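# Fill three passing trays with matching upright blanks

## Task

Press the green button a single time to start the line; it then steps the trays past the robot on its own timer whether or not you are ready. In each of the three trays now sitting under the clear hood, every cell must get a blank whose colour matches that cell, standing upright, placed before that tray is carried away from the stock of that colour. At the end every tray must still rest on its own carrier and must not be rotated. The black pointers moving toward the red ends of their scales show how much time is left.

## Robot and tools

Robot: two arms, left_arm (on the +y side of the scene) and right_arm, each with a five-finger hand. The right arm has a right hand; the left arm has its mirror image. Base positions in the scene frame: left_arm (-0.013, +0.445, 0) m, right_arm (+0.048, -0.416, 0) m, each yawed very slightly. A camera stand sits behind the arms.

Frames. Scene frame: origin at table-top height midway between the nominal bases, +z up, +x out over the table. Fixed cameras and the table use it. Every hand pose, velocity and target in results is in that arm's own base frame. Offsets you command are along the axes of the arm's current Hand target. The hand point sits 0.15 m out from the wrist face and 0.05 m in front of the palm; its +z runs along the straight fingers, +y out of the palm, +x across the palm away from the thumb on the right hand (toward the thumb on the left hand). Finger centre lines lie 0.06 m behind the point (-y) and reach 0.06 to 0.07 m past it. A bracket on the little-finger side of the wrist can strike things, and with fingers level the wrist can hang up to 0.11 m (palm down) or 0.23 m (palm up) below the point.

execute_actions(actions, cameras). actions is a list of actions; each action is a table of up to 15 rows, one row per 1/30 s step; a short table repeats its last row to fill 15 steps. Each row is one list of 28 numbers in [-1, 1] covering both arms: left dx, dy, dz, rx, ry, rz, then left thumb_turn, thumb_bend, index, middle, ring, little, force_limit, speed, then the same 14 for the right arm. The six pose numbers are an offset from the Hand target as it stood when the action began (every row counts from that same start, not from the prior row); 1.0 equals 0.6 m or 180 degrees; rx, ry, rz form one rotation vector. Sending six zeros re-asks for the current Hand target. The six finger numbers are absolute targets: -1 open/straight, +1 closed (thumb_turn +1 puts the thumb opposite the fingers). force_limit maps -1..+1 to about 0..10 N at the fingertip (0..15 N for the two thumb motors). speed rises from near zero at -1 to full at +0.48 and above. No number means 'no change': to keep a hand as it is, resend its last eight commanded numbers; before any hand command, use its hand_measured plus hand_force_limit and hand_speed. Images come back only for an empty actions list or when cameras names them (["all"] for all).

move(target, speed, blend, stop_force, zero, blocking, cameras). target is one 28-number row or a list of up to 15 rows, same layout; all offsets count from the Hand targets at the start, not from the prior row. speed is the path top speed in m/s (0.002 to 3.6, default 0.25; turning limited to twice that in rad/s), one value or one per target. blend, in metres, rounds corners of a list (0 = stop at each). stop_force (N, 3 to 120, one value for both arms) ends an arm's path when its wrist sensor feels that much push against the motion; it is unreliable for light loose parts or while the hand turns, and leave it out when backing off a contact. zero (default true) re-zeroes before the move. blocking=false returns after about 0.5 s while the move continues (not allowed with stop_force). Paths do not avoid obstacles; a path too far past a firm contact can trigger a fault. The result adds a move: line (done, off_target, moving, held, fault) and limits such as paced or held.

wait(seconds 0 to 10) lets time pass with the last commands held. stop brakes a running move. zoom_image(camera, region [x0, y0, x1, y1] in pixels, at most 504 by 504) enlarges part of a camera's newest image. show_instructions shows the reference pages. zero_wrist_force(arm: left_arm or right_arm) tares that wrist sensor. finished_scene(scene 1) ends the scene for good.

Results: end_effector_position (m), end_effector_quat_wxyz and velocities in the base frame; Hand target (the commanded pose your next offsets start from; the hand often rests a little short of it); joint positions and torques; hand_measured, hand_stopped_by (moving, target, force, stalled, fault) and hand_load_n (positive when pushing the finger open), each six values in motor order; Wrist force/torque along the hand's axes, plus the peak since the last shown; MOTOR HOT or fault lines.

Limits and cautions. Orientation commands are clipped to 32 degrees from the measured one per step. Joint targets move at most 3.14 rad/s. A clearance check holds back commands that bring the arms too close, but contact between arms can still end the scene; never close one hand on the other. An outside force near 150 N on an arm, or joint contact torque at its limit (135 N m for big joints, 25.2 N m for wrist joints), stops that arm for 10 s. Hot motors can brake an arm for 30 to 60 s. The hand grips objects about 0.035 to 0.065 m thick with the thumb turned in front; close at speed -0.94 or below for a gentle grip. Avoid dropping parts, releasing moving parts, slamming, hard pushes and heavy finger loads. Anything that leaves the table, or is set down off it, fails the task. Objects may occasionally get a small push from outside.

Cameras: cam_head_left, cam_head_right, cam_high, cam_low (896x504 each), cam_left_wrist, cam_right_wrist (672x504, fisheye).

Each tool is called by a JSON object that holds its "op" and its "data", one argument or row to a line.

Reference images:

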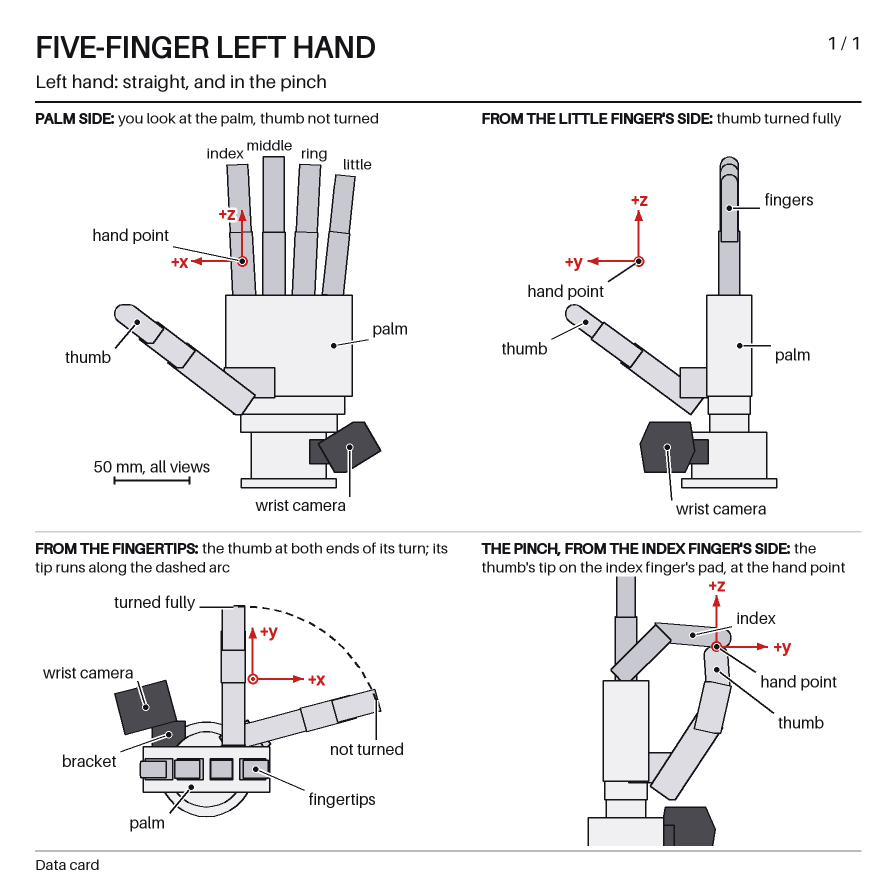

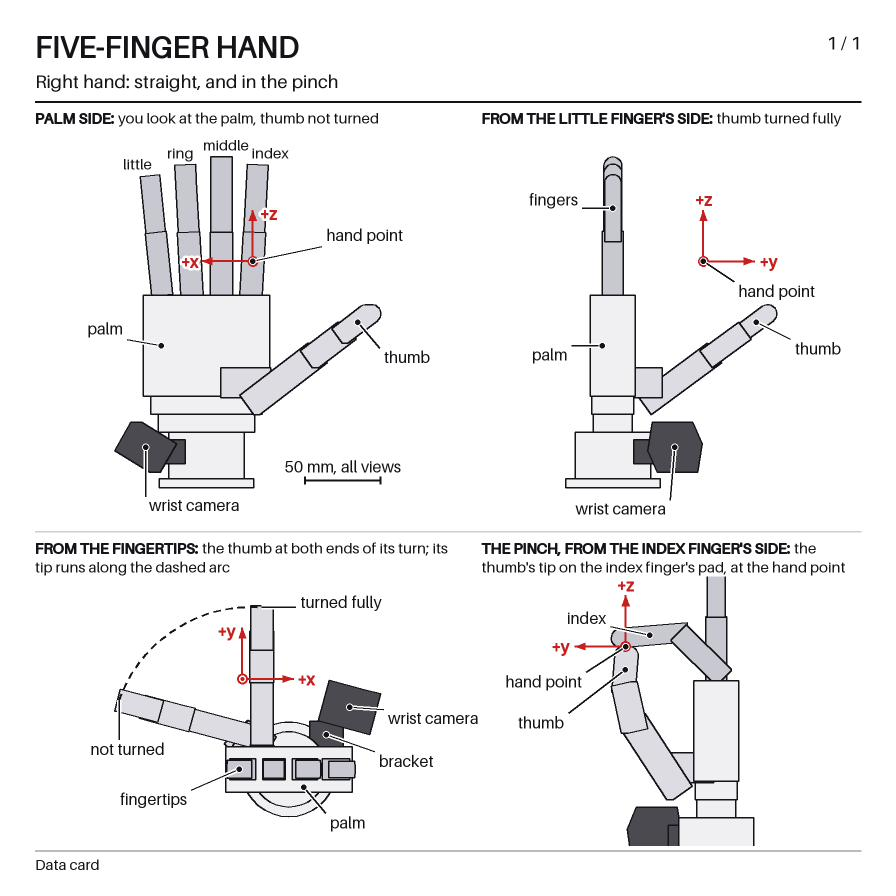

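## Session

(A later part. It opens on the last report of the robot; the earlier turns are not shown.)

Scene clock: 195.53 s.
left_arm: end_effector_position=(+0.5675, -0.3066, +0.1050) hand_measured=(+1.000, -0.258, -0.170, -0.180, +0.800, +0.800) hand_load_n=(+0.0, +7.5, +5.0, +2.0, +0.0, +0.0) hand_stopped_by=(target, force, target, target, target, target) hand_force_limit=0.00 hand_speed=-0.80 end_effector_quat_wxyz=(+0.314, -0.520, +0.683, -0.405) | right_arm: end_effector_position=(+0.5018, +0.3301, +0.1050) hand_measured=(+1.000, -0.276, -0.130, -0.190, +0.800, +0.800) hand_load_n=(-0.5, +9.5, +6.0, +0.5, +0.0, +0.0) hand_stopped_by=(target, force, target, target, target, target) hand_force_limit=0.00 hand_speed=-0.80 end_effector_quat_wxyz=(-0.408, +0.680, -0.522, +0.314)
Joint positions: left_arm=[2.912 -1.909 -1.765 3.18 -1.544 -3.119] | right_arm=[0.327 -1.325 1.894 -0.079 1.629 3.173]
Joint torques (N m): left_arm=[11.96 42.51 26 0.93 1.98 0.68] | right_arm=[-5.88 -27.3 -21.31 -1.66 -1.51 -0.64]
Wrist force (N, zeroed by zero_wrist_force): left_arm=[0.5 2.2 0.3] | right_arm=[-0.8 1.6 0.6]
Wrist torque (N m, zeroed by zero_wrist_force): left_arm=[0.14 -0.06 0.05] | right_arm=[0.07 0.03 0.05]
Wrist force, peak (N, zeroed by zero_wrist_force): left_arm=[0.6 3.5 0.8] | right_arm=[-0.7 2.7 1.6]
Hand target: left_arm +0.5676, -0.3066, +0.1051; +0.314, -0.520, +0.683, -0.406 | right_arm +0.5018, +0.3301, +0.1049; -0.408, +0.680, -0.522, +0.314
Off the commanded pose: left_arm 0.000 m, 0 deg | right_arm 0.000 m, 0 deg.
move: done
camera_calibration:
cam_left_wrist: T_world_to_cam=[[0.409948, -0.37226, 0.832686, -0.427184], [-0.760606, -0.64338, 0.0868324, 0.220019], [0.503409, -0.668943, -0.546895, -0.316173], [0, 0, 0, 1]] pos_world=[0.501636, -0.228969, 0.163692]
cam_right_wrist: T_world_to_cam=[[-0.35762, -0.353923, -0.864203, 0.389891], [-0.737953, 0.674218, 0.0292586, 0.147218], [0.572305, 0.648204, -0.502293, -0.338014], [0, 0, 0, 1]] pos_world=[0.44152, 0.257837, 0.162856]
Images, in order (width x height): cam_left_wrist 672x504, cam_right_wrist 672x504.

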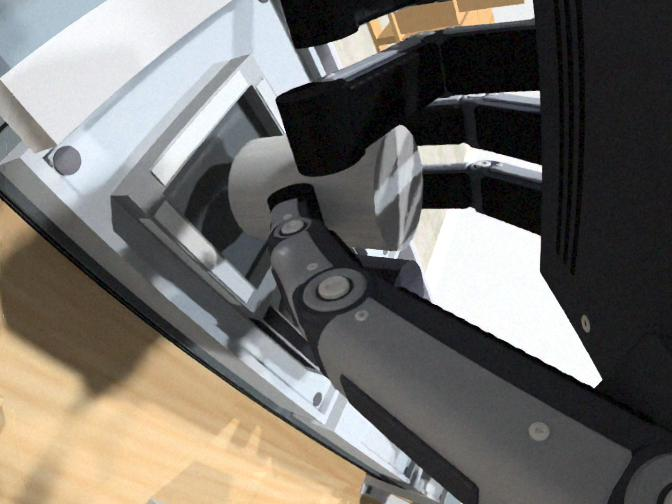

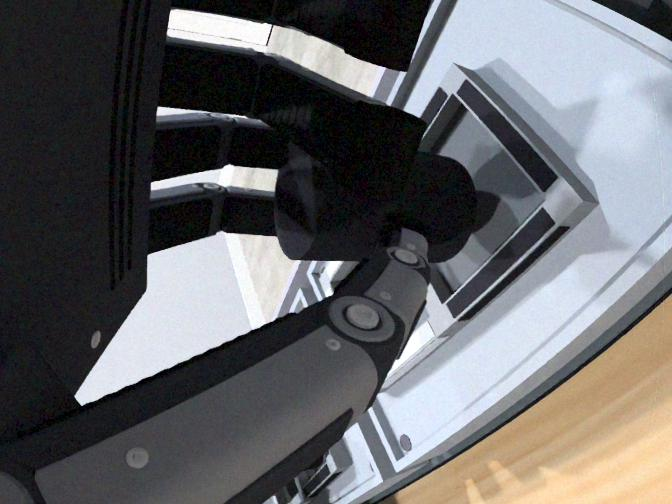

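{"op": "move", "data": {
  "target": [
    [-0.0033,0.0016,-0.0029,0,0,0, 1, 0.25, -0.17, -0.18, 0.8, 0.8, 0.0, -0.8, 0.0088,0.0023,-0.0044,0,0,0, 1, 0.25, -0.13, -0.19, 0.8, 0.8, 0.0, -0.8],
    [-0.0033,0.031,0.0127,0,0,0, 1, 0.25, -0.17, -0.18, 0.8, 0.8, 0.0, -0.8, 0.0088,0.0318,0.0113,0,0,0, 1, 0.25, -0.13, -0.19, 0.8, 0.8, 0.0, -0.8]
  ],
  "speed": [0.05,0.025],
  "stop_force": 4,
  "cameras": ["cam_right_wrist", "cam_left_wrist", "cam_high"]
}}

{"op": "zoom_image", "data": {
  "camera": "cam_right_wrist",
  "region": [360, 40, 612, 340]
}}

{"op": "zoom_image", "data": {
  "camera": "cam_left_wrist",
  "region": [60, 40, 312, 340]
}}

Scene clock: 201.00 s.
left_arm: end_effector_position=(+0.5668, -0.3049, +0.1052) hand_measured=(+1.000, -0.258, -0.170, -0.180, +0.800, +0.800) hand_load_n=(+0.0, +8.0, +5.5, +2.0, +0.0, +0.5) hand_stopped_by=(target, force, target, target, target, target) hand_force_limit=0.00 hand_speed=-0.80 end_effector_quat_wxyz=(+0.314, -0.520, +0.683, -0.406) | right_arm: end_effector_position=(+0.5003, +0.3242, +0.0849) hand_measured=(+1.000, -0.274, -0.130, -0.190, +0.800, +0.800) hand_load_n=(+0.0, +2.0, +0.5, +1.0, +0.0, +0.5) hand_stopped_by=(target, force, target, target, target, target) hand_force_limit=0.00 hand_speed=-0.80 end_effector_quat_wxyz=(-0.408, +0.680, -0.522, +0.314)
Joint positions: left_arm=[2.916 -1.905 -1.77 3.182 -1.541 -3.117] | right_arm=[0.314 -1.307 1.932 -0.135 1.618 3.167]
Joint torques (N m): left_arm=[-11.37 21.44 6.38 -2.72 -0.13 -1.33] | right_arm=[-4.75 -42.58 -24.67 -1.77 -0.22 1.08]
Wrist force (N, zeroed by zero_wrist_force): left_arm=[3.0 1.1 1.4] | right_arm=[-0.9 1.3 0.3]
Wrist torque (N m, zeroed by zero_wrist_force): left_arm=[0.07 -0.09 0.06] | right_arm=[0.09 0.05 0.13]
Wrist force, peak (N, zeroed by zero_wrist_force): left_arm=[8.3 -4.1 5.2] | right_arm=[-0.6 2.0 0.6]
Hand target: left_arm +0.5668, -0.3049, +0.1052; +0.314, -0.520, +0.683, -0.406 (not the last commanded pose) | right_arm +0.5003, +0.3242, +0.0849; -0.408, +0.680, -0.522, +0.314
Off the commanded pose: left_arm 0.020 m, 0 deg | right_arm 0.000 m, 0 deg.
move: contact (left_arm)
camera_calibration:
cam_left_wrist: T_world_to_cam=[[0.409529, -0.372113, 0.832957, -0.426153], [-0.760611, -0.643417, 0.0865213, 0.220596], [0.503743, -0.668989, -0.546531, -0.314695], [0, 0, 0, 1]] pos_world=[0.500835, -0.227169, 0.163891]
cam_right_wrist: T_world_to_cam=[[-0.35762, -0.353923, -0.864203, 0.369983], [-0.737953, 0.674218, 0.0292586, 0.150674], [0.572305, 0.648204, -0.502293, -0.343377], [0, 0, 0, 1]] pos_world=[0.44002, 0.251937, 0.142856]
Images, in order (width x height): cam_high 896x504, cam_left_wrist 672x504, cam_right_wrist 672x504.

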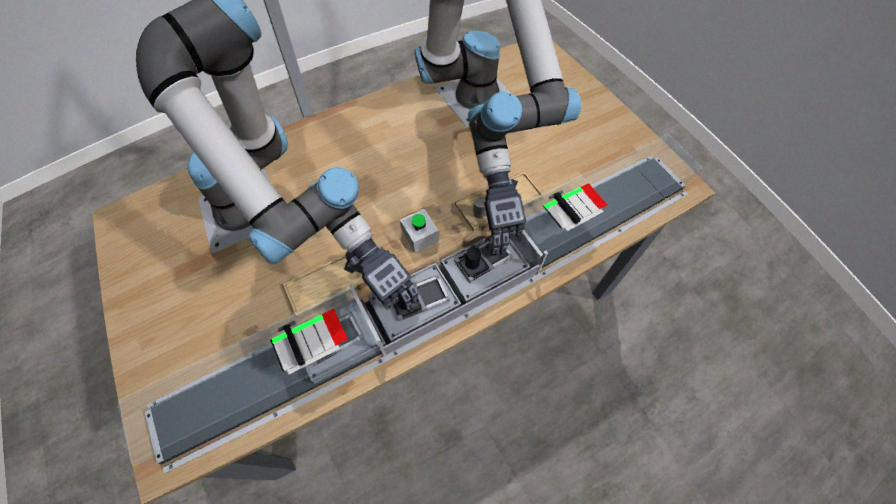

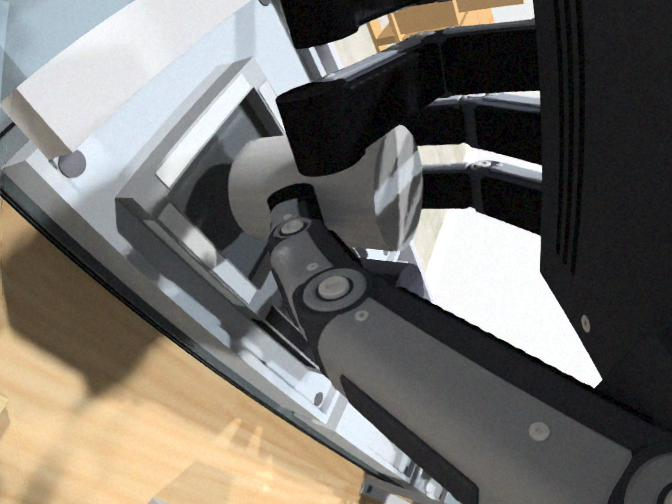

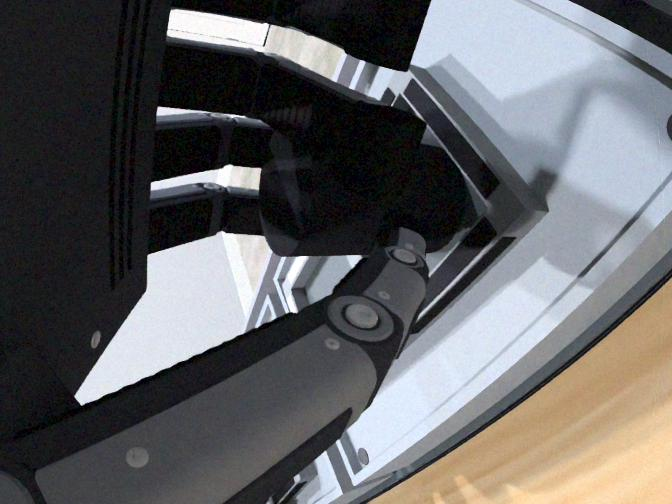

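Scaled by 1.680 from the camera's 672x504 image, which has a finer 960x720 frame.

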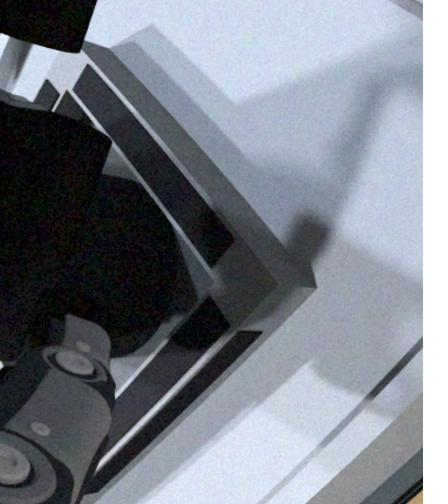

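Scaled by 1.680 from the camera's 672x504 image, which has a finer 960x720 frame.

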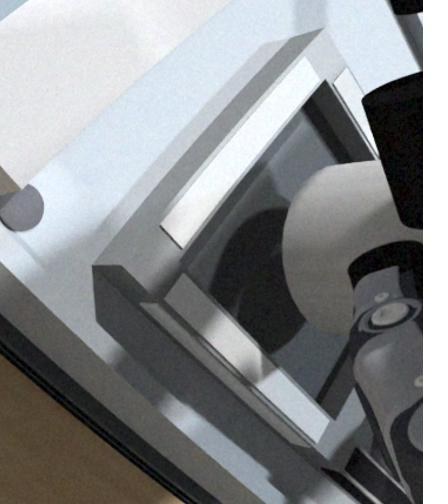

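{"op": "move", "data": {
  "target": [-0.0052,-0.0123,-0.0122,0,0.0638,0.0339, 1, 0.25, -0.17, -0.18, 0.8, 0.8, 0.0, -0.8, 0,0,0,0,0,0, 1, -0.7, -0.26, -0.28, 0.8, 0.8, 0.0, -0.5],
  "speed": 0.12,
  "cameras": ["cam_right_wrist", "cam_left_wrist"]
}}

Scene clock: 205.17 s.
left_arm: end_effector_position=(+0.5648, -0.3011, +0.1152) hand_measured=(+1.000, -0.258, -0.170, -0.180, +0.800, +0.800) hand_load_n=(+0.0, +8.0, +5.5, +2.0, +0.0, +0.0) hand_stopped_by=(target, force, target, target, target, target) hand_force_limit=0.00 hand_speed=-0.80 end_effector_quat_wxyz=(+0.266, -0.440, +0.737, -0.438) | right_arm: end_effector_position=(+0.5003, +0.3242, +0.0849) hand_measured=(+1.000, -0.700, -0.260, -0.280, +0.800, +0.800) hand_load_n=(+0.0, +0.0, +0.0, +0.0, +0.0, +0.0) hand_stopped_by=(target, target, target, target, target, target) hand_force_limit=0.00 hand_speed=-0.50 end_effector_quat_wxyz=(-0.408, +0.680, -0.522, +0.314)
Joint positions: left_arm=[3.02 -1.898 -1.753 3.128 -1.251 -2.955] | right_arm=[0.314 -1.307 1.932 -0.135 1.618 3.167]
Joint torques (N m): left_arm=[-12.84 30.96 7.05 2.84 1.99 0.87] | right_arm=[-4.81 -38.58 -20.36 0.85 -1.48 0.15]
Wrist force (N, zeroed by zero_wrist_force): left_arm=[0.5 1.9 0.4] | right_arm=[-0.6 0.4 0.1]
Wrist torque (N m, zeroed by zero_wrist_force): left_arm=[0.09 -0.03 0.04] | right_arm=[0.07 0.01 0.14]
Wrist force, peak (N, zeroed by zero_wrist_force): left_arm=[3.3 2.7 0.2] | right_arm=[-0.9 1.6 0.6]
Hand target: left_arm +0.5647, -0.3012, +0.1152; +0.266, -0.440, +0.737, -0.438 | right_arm +0.5003, +0.3242, +0.0849; -0.408, +0.680, -0.522, +0.314
Off the commanded pose: left_arm 0.000 m, 0 deg | right_arm 0.000 m, 0 deg.
move: done
camera_calibration:
cam_left_wrist: T_world_to_cam=[[0.317033, -0.454321, 0.832516, -0.404697], [-0.885556, -0.456053, 0.088354, 0.347503], [0.33953, -0.765251, -0.54691, -0.241943], [0, 0, 0, 1]] pos_world=[0.518182, -0.21053, 0.173892]
cam_right_wrist: T_world_to_cam=[[-0.357536, -0.353959, -0.864223, 0.369958], [-0.738023, 0.674143, 0.0292182, 0.150729], [0.572267, 0.648263, -0.502261, -0.34338], [0, 0, 0, 1]] pos_world=[0.44002, 0.251937, 0.142856]
Images, in order (width x height): cam_left_wrist 672x504, cam_right_wrist 672x504.

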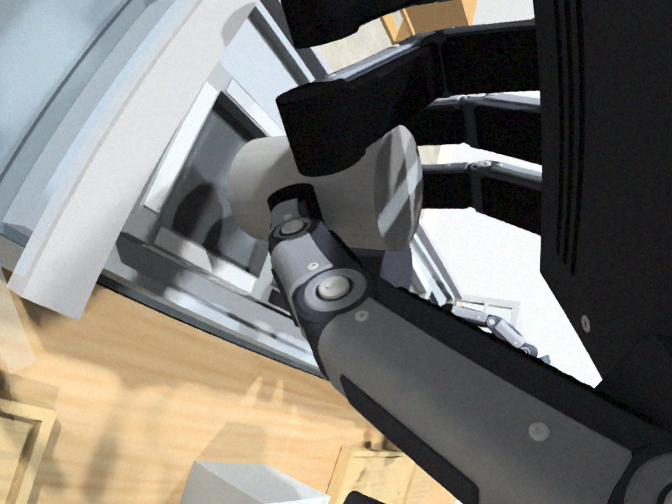

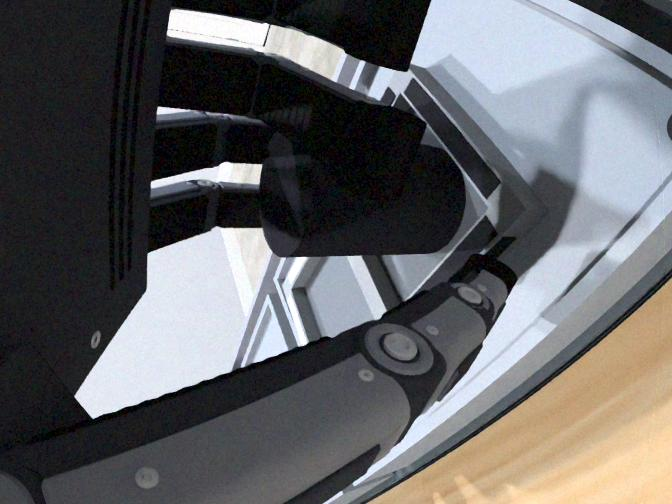

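{"op": "zoom_image", "data": {
  "camera": "cam_left_wrist",
  "region": [100, 40, 352, 340]
}}

Scaled by 1.680 from the camera's 672x504 image, which has a finer 960x720 frame.

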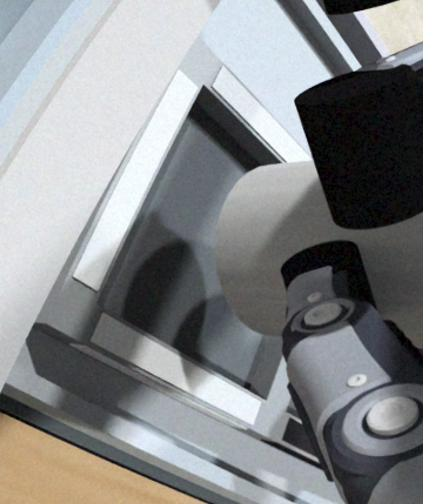

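{"op": "move", "data": {
  "target": [
    [-0.0023,-0.0013,0.0025,0,0,0, 1, 0.25, -0.17, -0.18, 0.8, 0.8, 0.0, -0.8, 0,-0.02,-0.0106,0,0,0, 1, -0.7, -0.26, -0.28, 0.8, 0.8, 0.0, -0.5],
    [-0.0023,0.0395,0.0242,0,0,0, 1, 0.25, -0.17, -0.18, 0.8, 0.8, 0.0, -0.8, 0,-0.1325,-0.0704,0,0,0, 1, -0.7, -0.26, -0.28, 0.8, 0.8, 0.0, -0.5]
  ],
  "speed": [0.04,0.08],
  "stop_force": 4,
  "cameras": ["cam_right_wrist", "cam_left_wrist", "cam_high"]
}}

Scene clock: 208.90 s.
left_arm: end_effector_position=(+0.5669, -0.3007, +0.1065) hand_measured=(+1.000, -0.258, -0.170, -0.180, +0.800, +0.800) hand_load_n=(+0.0, +7.5, +5.5, +2.0, +0.0, -3.0) hand_stopped_by=(target, force, target, target, target, target) hand_force_limit=0.00 hand_speed=-0.80 end_effector_quat_wxyz=(+0.266, -0.440, +0.737, -0.438) | right_arm: end_effector_position=(+0.5003, +0.3242, +0.1749) hand_measured=(+1.000, -0.700, -0.260, -0.280, +0.800, +0.800) hand_load_n=(+0.5, +0.0, +0.0, +0.0, +0.0, +0.0) hand_stopped_by=(target, target, target, target, target, target) hand_force_limit=0.00 hand_speed=-0.50 end_effector_quat_wxyz=(-0.408, +0.680, -0.522, +0.314)
Joint positions: left_arm=[3.021 -1.912 -1.759 3.148 -1.249 -2.954] | right_arm=[0.314 -1.415 1.804 0.1 1.618 3.167]
Joint torques (N m): left_arm=[1.78 46.42 27.33 2.27 -2.51 -1.19] | right_arm=[-5.49 -17.17 -25.16 0.93 -1.1 -0.58]
Wrist force (N, zeroed by zero_wrist_force): left_arm=[0.1 -2.2 -0.9] | right_arm=[-0.5 0.4 -0.1]
Wrist torque (N m, zeroed by zero_wrist_force): left_arm=[-0.09 -0.09 0.18] | right_arm=[0.06 0.03 0.13]
Wrist force, peak (N, zeroed by zero_wrist_force): left_arm=[0.9 -14.8 -1.8] | right_arm=[-0.8 1.1 0.2]
Hand target: left_arm +0.5668, -0.3007, +0.1065; +0.266, -0.440, +0.737, -0.438 (not the last commanded pose) | right_arm +0.5003, +0.3242, +0.1749; -0.408, +0.680, -0.522, +0.314
Off the commanded pose: left_arm 0.019 m, 0 deg | right_arm 0.000 m, 0 deg.
move: contact (left_arm)
camera_calibration:
cam_left_wrist: T_world_to_cam=[[0.316758, -0.454507, 0.832519, -0.397918], [-0.885766, -0.455664, 0.088251, 0.350514], [0.339238, -0.765371, -0.546922, -0.246925], [0, 0, 0, 1]] pos_world=[0.520283, -0.210129, 0.165292]
cam_right_wrist: T_world_to_cam=[[-0.3576, -0.353901, -0.86422, 0.447751], [-0.737992, 0.674173, 0.0292926, 0.148061], [0.572268, 0.648263, -0.50226, -0.298177], [0, 0, 0, 1]] pos_world=[0.44002, 0.251937, 0.232856]
Images, in order (width x height): cam_high 896x504, cam_left_wrist 672x504, cam_right_wrist 672x504.

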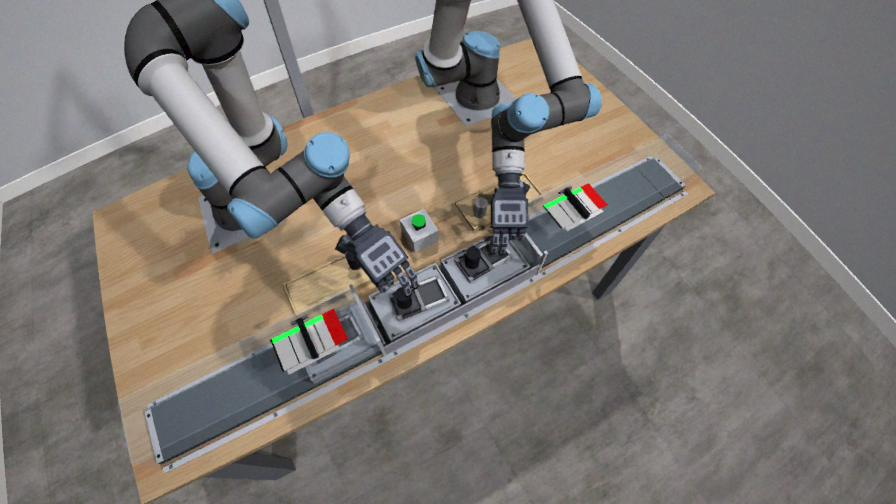

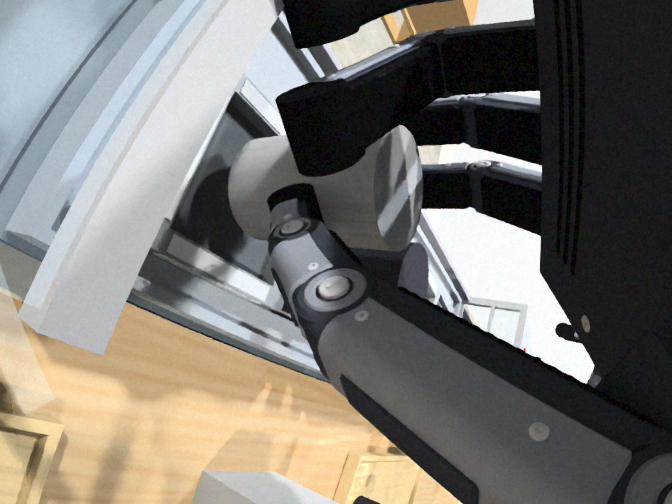

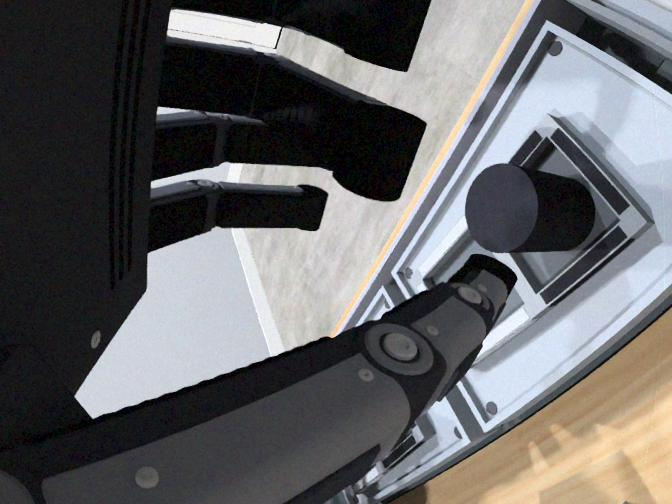

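{"op": "move", "data": {
  "target": [-0.0055,-0.0157,-0.013,0,0.0834,0.0443, 1, 0.25, -0.17, -0.18, 0.8, 0.8, 0.0, -0.8, 0.034,0.187,-0.263,0,-0.1472,-0.0782, 1, -0.7, -0.26, -0.28, 0.8, 0.8, 0.0, -0.5],
  "speed": 0.28,
  "cameras": ["cam_left_wrist"]
}}

Scene clock: 213.20 s.
left_arm: end_effector_position=(+0.5664, -0.2967, +0.1185) hand_measured=(+1.000, -0.258, -0.170, -0.180, +0.800, +0.800) hand_load_n=(+0.0, +7.5, +5.5, +2.0, +0.0, +0.0) hand_stopped_by=(target, force, target, target, target, target) hand_force_limit=0.00 hand_speed=-0.80 end_effector_quat_wxyz=(+0.197, -0.327, +0.794, -0.473) | right_arm: end_effector_position=(+0.3201, +0.2550, +0.1500) hand_measured=(+1.000, -0.700, -0.260, -0.280, +0.800, +0.800) hand_load_n=(+0.0, +0.0, -0.5, +0.0, +0.0, +0.0) hand_stopped_by=(target, target, target, target, target, target) hand_force_limit=0.00 hand_speed=-0.50 end_effector_quat_wxyz=(-0.476, +0.792, -0.328, +0.197) end_effector_velocity=(-0.001, +0.000, +0.000) end_effector_angular_velocity=(+0.000, +0.001, +0.004)
Joint positions: left_arm=[3.127 -1.976 -1.651 2.981 -0.911 -2.704] | right_arm=[-0.186 -1.794 2.282 0.267 0.755 2.541]
Joint velocities: left_arm=[within noise] | right_arm=[-0.002 0 0 0.004 -0.004 -0.005]
Joint torques (N m): left_arm=[-13.55 51.13 6.16 0.34 2.67 1.19] | right_arm=[-5.27 -19.29 -9.79 2.08 -2.58 -1.71]
Wrist force (N, zeroed by zero_wrist_force): left_arm=[0.1 1.9 0.0] | right_arm=[-0.6 0.2 0.1]
Wrist torque (N m, zeroed by zero_wrist_force): left_arm=[0.12 0.00 -0.06] | right_arm=[0.04 0.03 0.07]
Wrist force, peak (N, zeroed by zero_wrist_force): left_arm=[0.2 -2.6 -0.9] | right_arm=[-0.7 -0.6 1.4]
Hand target: left_arm +0.5663, -0.2968, +0.1185; +0.197, -0.327, +0.794, -0.473 | right_arm +0.3201, +0.2550, +0.1500; -0.476, +0.792, -0.328, +0.197
Off the commanded pose: left_arm 0.000 m, 0 deg | right_arm 0.000 m, 0 deg.
move: done
camera_calibration:
cam_left_wrist: T_world_to_cam=[[0.172291, -0.526968, 0.832238, -0.345438], [-0.980001, -0.1771, 0.090743, 0.486562], [0.0995705, -0.831228, -0.546942, -0.120931], [0, 0, 0, 1]] pos_world=[0.548388, -0.196386, 0.177192]
Images, in order (width x height): cam_left_wrist 672x504.

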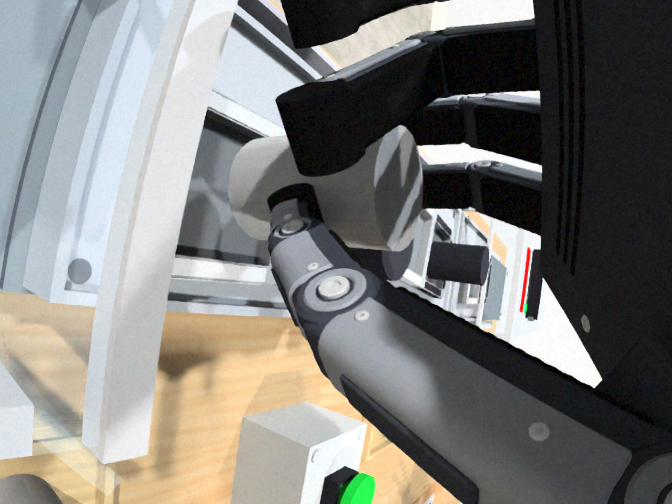

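{"op": "move", "data": {
  "target": [0,0.0442,0.0235,0,0,0, 1, 0.25, -0.17, -0.18, 0.8, 0.8, 0.0, -0.8, 0,0,0,0,0,0, 1, -0.7, -0.26, -0.28, 0.8, 0.8, 0.0, -0.5],
  "speed": 0.04,
  "stop_force": 5,
  "cameras": ["cam_left_wrist", "cam_high"]
}}

Scene clock: 215.03 s.
left_arm: end_effector_position=(+0.5662, -0.2968, +0.1062) hand_measured=(+1.000, -0.258, -0.170, -0.180, +0.800, +0.800) hand_load_n=(+0.0, +7.5, +5.5, +2.0, +0.0, -2.0) hand_stopped_by=(target, force, target, target, target, target) hand_force_limit=0.00 hand_speed=-0.80 end_effector_quat_wxyz=(+0.197, -0.327, +0.794, -0.473) | right_arm: end_effector_position=(+0.3201, +0.2550, +0.1500) hand_measured=(+1.000, -0.700, -0.260, -0.280, +0.800, +0.800) hand_load_n=(+0.0, +0.0, +0.0, +0.0, +0.0, +0.0) hand_stopped_by=(target, target, target, target, target, target) hand_force_limit=0.00 hand_speed=-0.50 end_effector_quat_wxyz=(-0.476, +0.792, -0.328, +0.197)
Joint positions: left_arm=[3.127 -1.99 -1.666 3.009 -0.911 -2.704] | right_arm=[-0.186 -1.794 2.282 0.267 0.755 2.541]
Joint torques (N m): left_arm=[-1 42.41 24.29 1.78 -2.28 -1.47] | right_arm=[-6 -19.73 -9.77 1.43 -1.51 0.74]
Wrist force (N, zeroed by zero_wrist_force): left_arm=[-0.4 -1.4 -0.5] | right_arm=[-0.5 0.2 -0.1]
Wrist torque (N m, zeroed by zero_wrist_force): left_arm=[-0.03 -0.03 0.10] | right_arm=[0.04 0.03 0.09]
Wrist force, peak (N, zeroed by zero_wrist_force): left_arm=[-0.7 -12.7 -1.1] | right_arm=[-0.9 0.4 -0.1]
Hand target: left_arm +0.5662, -0.2968, +0.1062; +0.197, -0.327, +0.794, -0.473 (not the last commanded pose) | right_arm +0.3201, +0.2550, +0.1500; -0.476, +0.792, -0.328, +0.197
Off the commanded pose: left_arm 0.018 m, 0 deg | right_arm 0.000 m, 0 deg.
move: contact (left_arm)
camera_calibration:
cam_left_wrist: T_world_to_cam=[[0.17201, -0.526961, 0.832301, -0.335074], [-0.980091, -0.176603, 0.090739, 0.487613], [0.0991714, -0.831339, -0.546847, -0.12754], [0, 0, 0, 1]] pos_world=[0.548189, -0.196486, 0.164892]
Images, in order (width x height): cam_high 896x504, cam_left_wrist 672x504.

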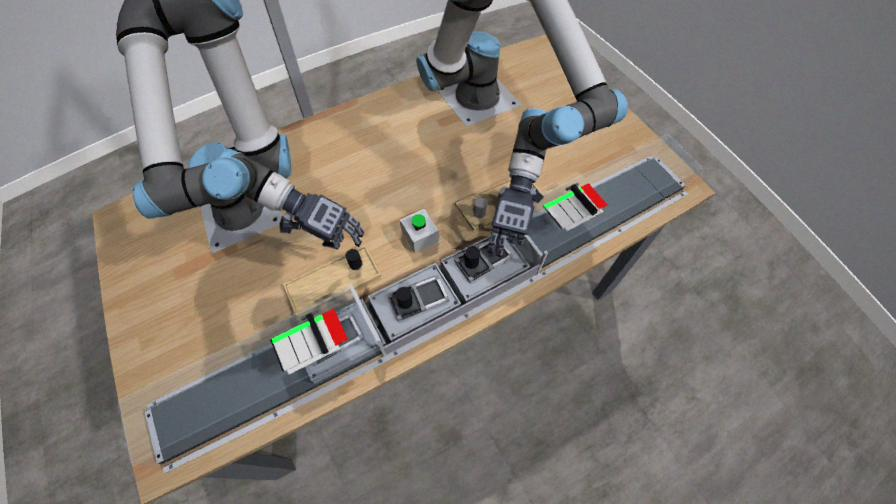

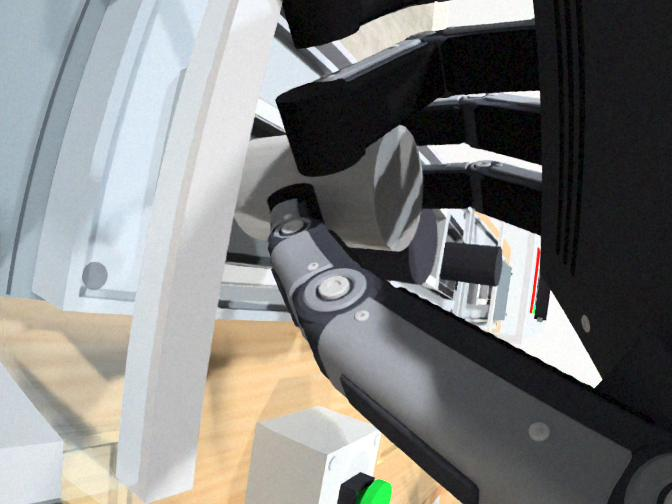

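{"op": "move", "data": {
  "target": [
    [0,-0.0118,-0.0063,0,0,0, 1, 0.25, -0.17, -0.18, -1, -1, 0.0, 0.48, 0,0,0,0,0,0, 1, -0.7, -0.26, -0.28, 0.8, 0.8, 0.0, -0.5],
    [0,0.0246,0.0131,0,0,0, 1, 0.25, -0.17, -0.18, -1, -1, 0.0, 0.48, 0,0,0,0,0,0, 1, -0.7, -0.26, -0.28, 0.8, 0.8, 0.0, -0.5],
    [0,0.0246,0.0131,0,0,0, 1, -0.7, -0.26, -0.28, -1, -1, 0.0, -0.3, 0,0,0,0,0,0, 1, -0.7, -0.26, -0.28, 0.8, 0.8, 0.0, -0.5]
  ],
  "speed": [0.08,0.06,0.05],
  "cameras": ["cam_left_wrist", "cam_high"]
}}

Scene clock: 219.83 s.
left_arm: end_effector_position=(+0.5661, -0.2967, +0.0895) hand_measured=(+1.000, -0.700, -0.260, -0.280, -1.000, -1.000) hand_load_n=(+0.0, +0.0, +0.0, +0.0, +0.0, +0.0) hand_stopped_by=(target, target, target, target, target, target) hand_force_limit=0.00 hand_speed=-0.30 end_effector_quat_wxyz=(+0.197, -0.327, +0.794, -0.473) | right_arm: end_effector_position=(+0.3201, +0.2550, +0.1500) hand_measured=(+1.000, -0.700, -0.260, -0.280, +0.800, +0.800) hand_load_n=(+0.0, +0.0, +0.0, +0.0, +0.0, +0.0) hand_stopped_by=(target, target, target, target, target, target) hand_force_limit=0.00 hand_speed=-0.50 end_effector_quat_wxyz=(-0.476, +0.792, -0.328, +0.197)
Joint positions: left_arm=[3.127 -2.01 -1.685 3.048 -0.911 -2.704] | right_arm=[-0.186 -1.794 2.282 0.267 0.755 2.541]
Joint torques (N m): left_arm=[12.1 51.43 27.73 -0.43 0.75 -0.7] | right_arm=[-6.19 -19.59 -9.71 -0.28 1.16 0.71]
Wrist force (N, zeroed by zero_wrist_force): left_arm=[0.2 0.4 -0.7] | right_arm=[-0.6 0.0 0.0]
Wrist torque (N m, zeroed by zero_wrist_force): left_arm=[0.06 -0.02 -0.04] | right_arm=[0.01 0.05 0.07]
Wrist force, peak (N, zeroed by zero_wrist_force): left_arm=[0.3 -5.3 -4.1] | right_arm=[-0.8 0.3 0.0]
Hand target: left_arm +0.5661, -0.2967, +0.0895; +0.197, -0.327, +0.794, -0.473 | right_arm +0.3201, +0.2550, +0.1500; -0.476, +0.792, -0.328, +0.197
Off the commanded pose: left_arm 0.000 m, 0 deg | right_arm 0.000 m, 0 deg.
move: done
camera_calibration:
cam_left_wrist: T_world_to_cam=[[0.172041, -0.52697, 0.832289, -0.321139], [-0.980095, -0.176538, 0.0908179, 0.48915], [0.0990723, -0.831347, -0.546852, -0.136536], [0, 0, 0, 1]] pos_world=[0.548189, -0.196386, 0.148192]
Images, in order (width x height): cam_high 896x504, cam_left_wrist 672x504.

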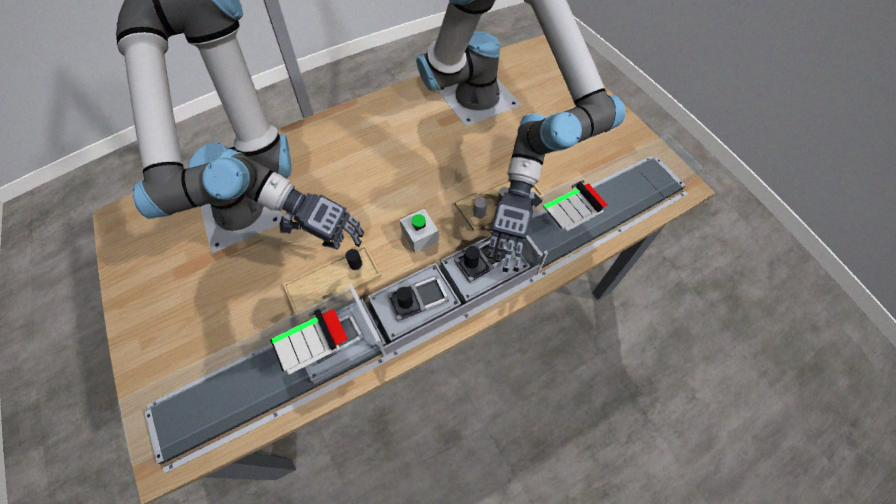

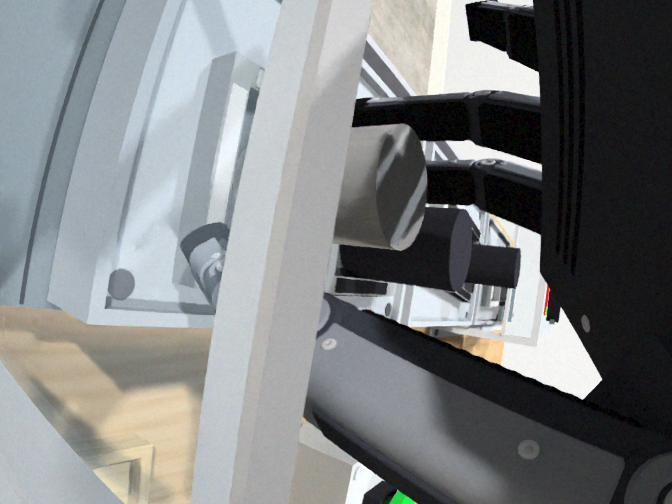

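{"op": "move", "data": {
  "target": [0,-0.1177,-0.0626,0,0,0, 1, -0.7, -0.26, -0.28, -1, -1, 0.0, -0.3, 0,0,0,0,0,0, 1, -0.7, -0.26, -0.28, 0.8, 0.8, 0.0, -0.5],
  "speed": 0.15,
  "cameras": ["cam_left_wrist", "cam_right_wrist", "cam_high", "cam_head_left"]
}}

Scene clock: 221.33 s.
left_arm: end_effector_position=(+0.5663, -0.2973, +0.1694) hand_measured=(+1.000, -0.700, -0.260, -0.280, -1.000, -1.000) hand_load_n=(+0.0, +0.0, +0.0, +0.0, +0.0, +0.0) hand_stopped_by=(target, target, target, target, target, target) hand_force_limit=0.00 hand_speed=-0.30 end_effector_quat_wxyz=(+0.197, -0.327, +0.794, -0.473) | right_arm: end_effector_position=(+0.3201, +0.2550, +0.1500) hand_measured=(+1.000, -0.700, -0.260, -0.280, +0.800, +0.800) hand_load_n=(+0.0, +0.0, +0.0, +0.0, +0.5, +0.0) hand_stopped_by=(target, target, target, target, target, target) hand_force_limit=0.00 hand_speed=-0.50 end_effector_quat_wxyz=(-0.476, +0.792, -0.328, +0.197)
Joint positions: left_arm=[3.126 -1.927 -1.579 2.86 -0.912 -2.705] | right_arm=[-0.186 -1.794 2.282 0.267 0.755 2.541]
Joint torques (N m): left_arm=[-6.82 30.68 17.9 -2.84 -1.37 1.66] | right_arm=[-5.87 -19.54 -9.95 -0.37 1.08 0.71]
Wrist force (N, zeroed by zero_wrist_force): left_arm=[-0.2 0.5 -0.7] | right_arm=[-0.4 0.1 0.2]
Wrist torque (N m, zeroed by zero_wrist_force): left_arm=[0.07 0.02 -0.04] | right_arm=[0.02 0.01 0.09]
Wrist force, peak (N, zeroed by zero_wrist_force): left_arm=[0.1 2.1 0.0] | right_arm=[-0.6 0.6 0.2]
Hand target: left_arm +0.5663, -0.2973, +0.1695; +0.197, -0.327, +0.794, -0.473 | right_arm +0.3201, +0.2550, +0.1500; -0.476, +0.792, -0.328, +0.197
Off the commanded pose: left_arm 0.000 m, 0 deg | right_arm 0.000 m, 0 deg.
move: done
camera_calibration:
cam_left_wrist: T_world_to_cam=[[0.171828, -0.526978, 0.832328, -0.387966], [-0.980112, -0.176588, 0.0905329, 0.482039], [0.0992703, -0.831331, -0.54684, -0.0934145], [0, 0, 0, 1]] pos_world=[0.548389, -0.196986, 0.228192]
cam_right_wrist: T_world_to_cam=[[-0.132747, -0.485103, -0.864323, 0.298701], [-0.976226, 0.214752, 0.0294033, 0.255836], [0.171351, 0.847677, -0.502078, -0.0852363], [0, 0, 0, 1]] pos_world=[0.30401, 0.162212, 0.207856]
Images, in order (width x height): cam_head_left 896x504, cam_high 896x504, cam_left_wrist 672x504, cam_right_wrist 672x504.

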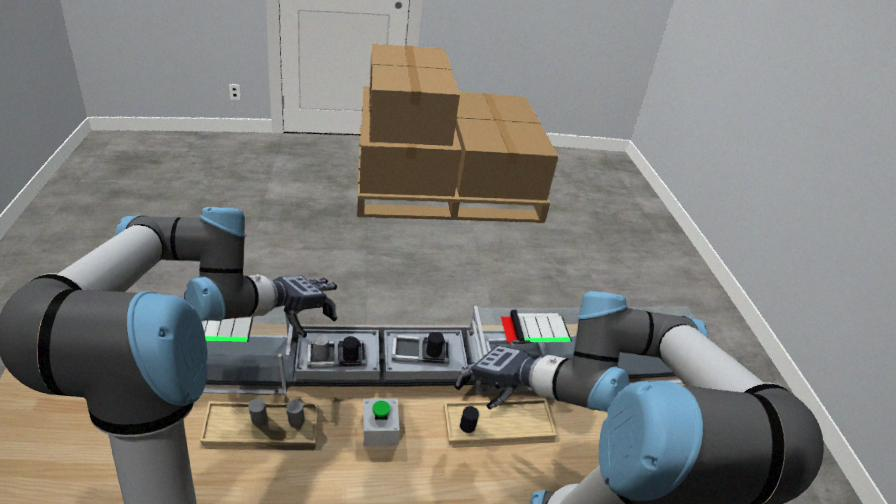

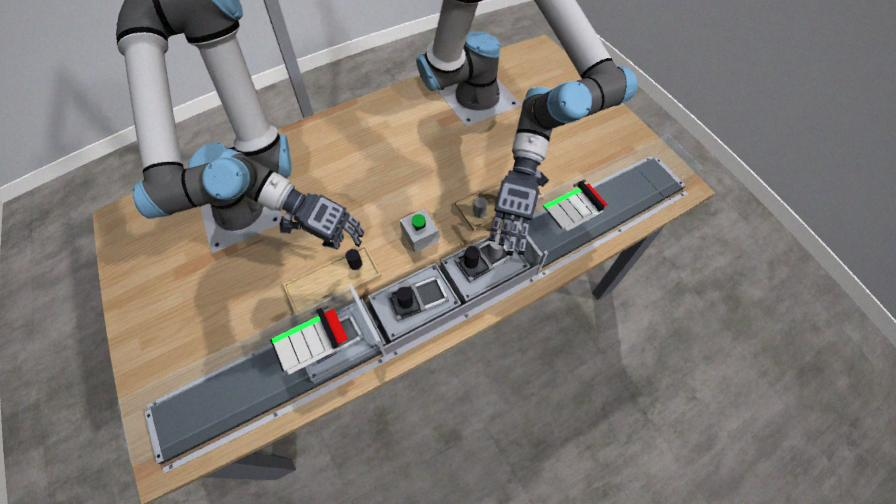

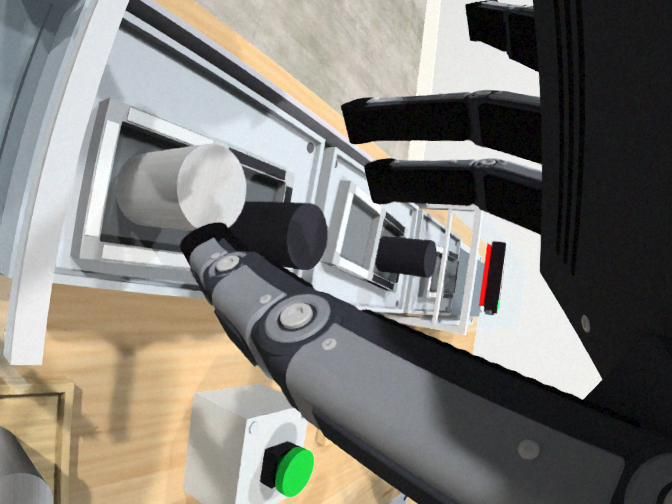

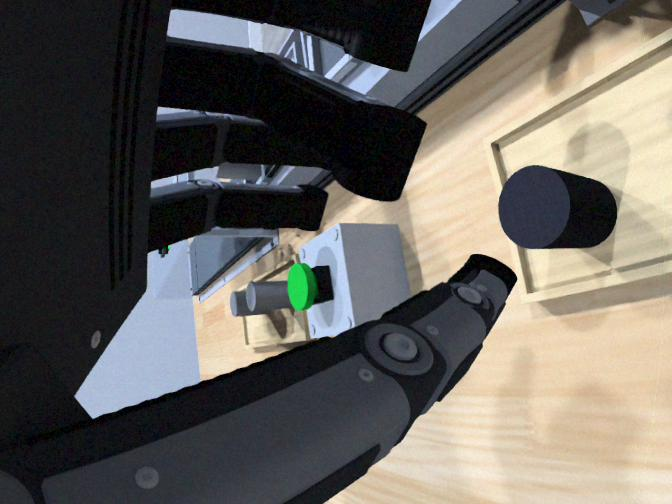

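{"op": "move", "data": {
  "target": [
    [0.0312,0.1718,-0.2545,0,0,0, 1, -0.7, -0.26, -0.28, 0.8, 0.8, 0.0, 0.2, 0.0075,0.1522,0.0833,0,0,0, 1, -0.7, -0.26, -0.28, 0.8, 0.8, 0.0, -0.5],
    [0.0312,0.1718,-0.2545,0,0,0, 1, -0.7, -0.26, -0.28, 0.8, 0.8, 0.0, 0.2, 0.0075,0.1522,0.0833,0,0,0, 1, 0.25, -0.13, -0.19, 0.8, 0.8, 0.0, -0.8],
    [0.0312,0.1718,-0.2545,0,0,0, 1, -0.7, -0.26, -0.28, 0.8, 0.8, 0.0, 0.2, 0.0075,-0.0243,-0.0106,0,0,0, 1, 0.25, -0.13, -0.19, 0.8, 0.8, 0.0, -0.8]
  ],
  "speed": [0.2,0.05,0.2],
  "cameras": ["cam_left_wrist", "cam_right_wrist", "cam_high", "cam_head_left"]
}}

Scene clock: 228.07 s.
left_arm: end_effector_position=(+0.4237, -0.1805, +0.1513) hand_measured=(+1.000, -0.700, -0.260, -0.280, +0.800, +0.800) hand_load_n=(+0.0, +0.0, +0.0, +0.0, +0.5, +0.0) hand_stopped_by=(target, target, target, target, target, target) hand_force_limit=0.00 hand_speed=0.20 end_effector_quat_wxyz=(+0.197, -0.327, +0.794, -0.473) | right_arm: end_effector_position=(+0.3241, +0.2527, +0.1657) hand_measured=(+1.000, -0.284, -0.130, -0.190, +0.800, +0.800) hand_load_n=(+0.0, +0.0, +0.0, +0.0, +0.0, +0.5) hand_stopped_by=(target, force, target, target, target, target) hand_force_limit=0.00 hand_speed=-0.80 end_effector_quat_wxyz=(-0.476, +0.792, -0.328, +0.197) end_effector_velocity=(+0.000, +0.000, +0.001) end_effector_angular_velocity=(+0.000, +0.003, -0.001)
Joint positions: left_arm=[3.509 -1.63 -2.057 2.76 -0.637 -2.317] | right_arm=[-0.194 -1.805 2.246 0.32 0.749 2.533]
Joint velocities: left_arm=[within noise] | right_arm=[0 0 -0.002 0.005 0.001 0]
Joint torques (N m): left_arm=[12.63 32.81 4.22 -4.64 4.02 1.68] | right_arm=[8.15 -18.16 -25.41 2.07 1.54 1.56]
Wrist force (N, zeroed by zero_wrist_force): left_arm=[0.0 0.2 -0.4] | right_arm=[-0.6 0.3 -0.1]
Wrist torque (N m, zeroed by zero_wrist_force): left_arm=[0.02 0.01 0.00] | right_arm=[0.05 0.04 0.11]
Wrist force, peak (N, zeroed by zero_wrist_force): left_arm=[0.1 1.4 -1.7] | right_arm=[-0.5 2.6 1.1]
Hand target: left_arm +0.4237, -0.1805, +0.1513; +0.197, -0.327, +0.794, -0.473 | right_arm +0.3241, +0.2526, +0.1658; -0.476, +0.792, -0.328, +0.197
Off the commanded pose: left_arm 0.000 m, 0 deg | right_arm 0.000 m, 0 deg.
move: done
camera_calibration:
cam_left_wrist: T_world_to_cam=[[0.17201, -0.526961, 0.832301, -0.286914], [-0.980091, -0.176603, 0.090739, 0.364486], [0.0991714, -0.831339, -0.546847, 0.007984], [0, 0, 0, 1]] pos_world=[0.405789, -0.0801856, 0.210092]
cam_right_wrist: T_world_to_cam=[[-0.132918, -0.485076, -0.864312, 0.311831], [-0.97622, 0.214754, 0.0296015, 0.259821], [0.171255, 0.847692, -0.502085, -0.0760277], [0, 0, 0, 1]] pos_world=[0.30811, 0.159912, 0.223656]
Images, in order (width x height): cam_head_left 896x504, cam_high 896x504, cam_left_wrist 672x504, cam_right_wrist 672x504.

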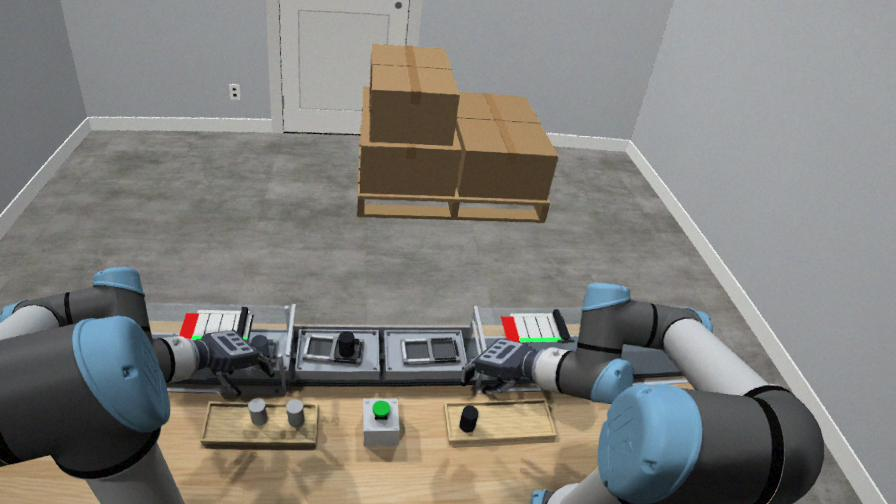

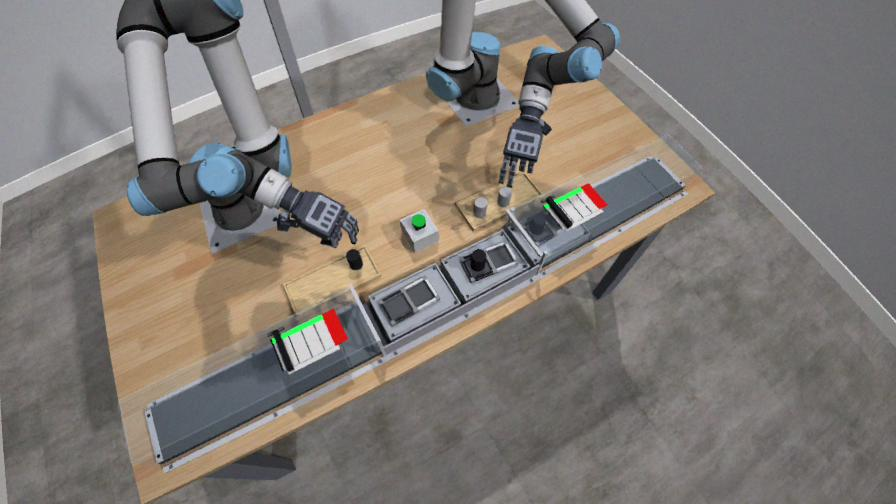

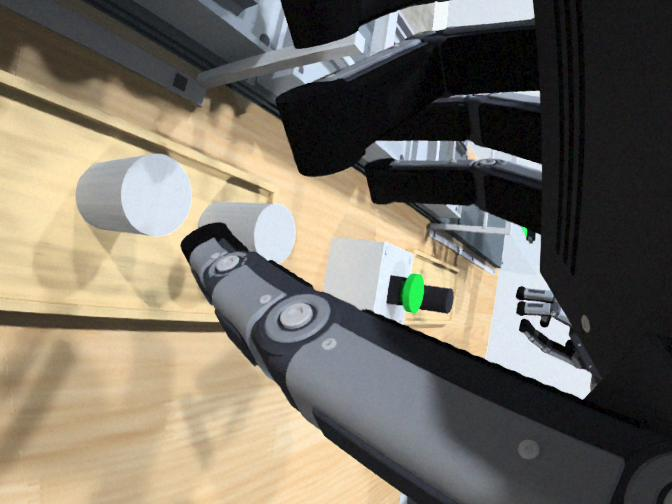

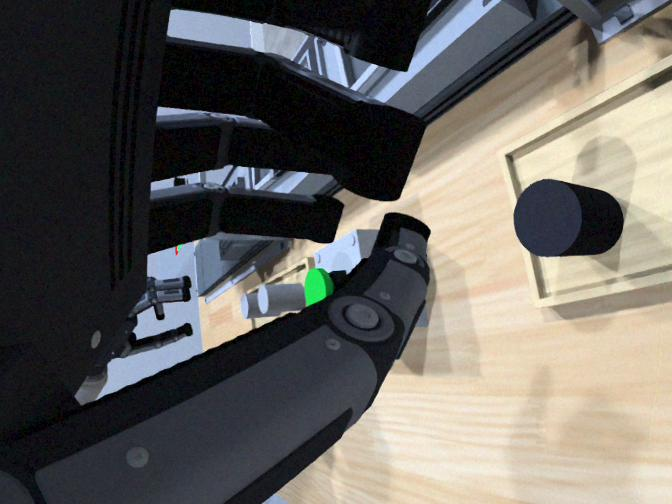

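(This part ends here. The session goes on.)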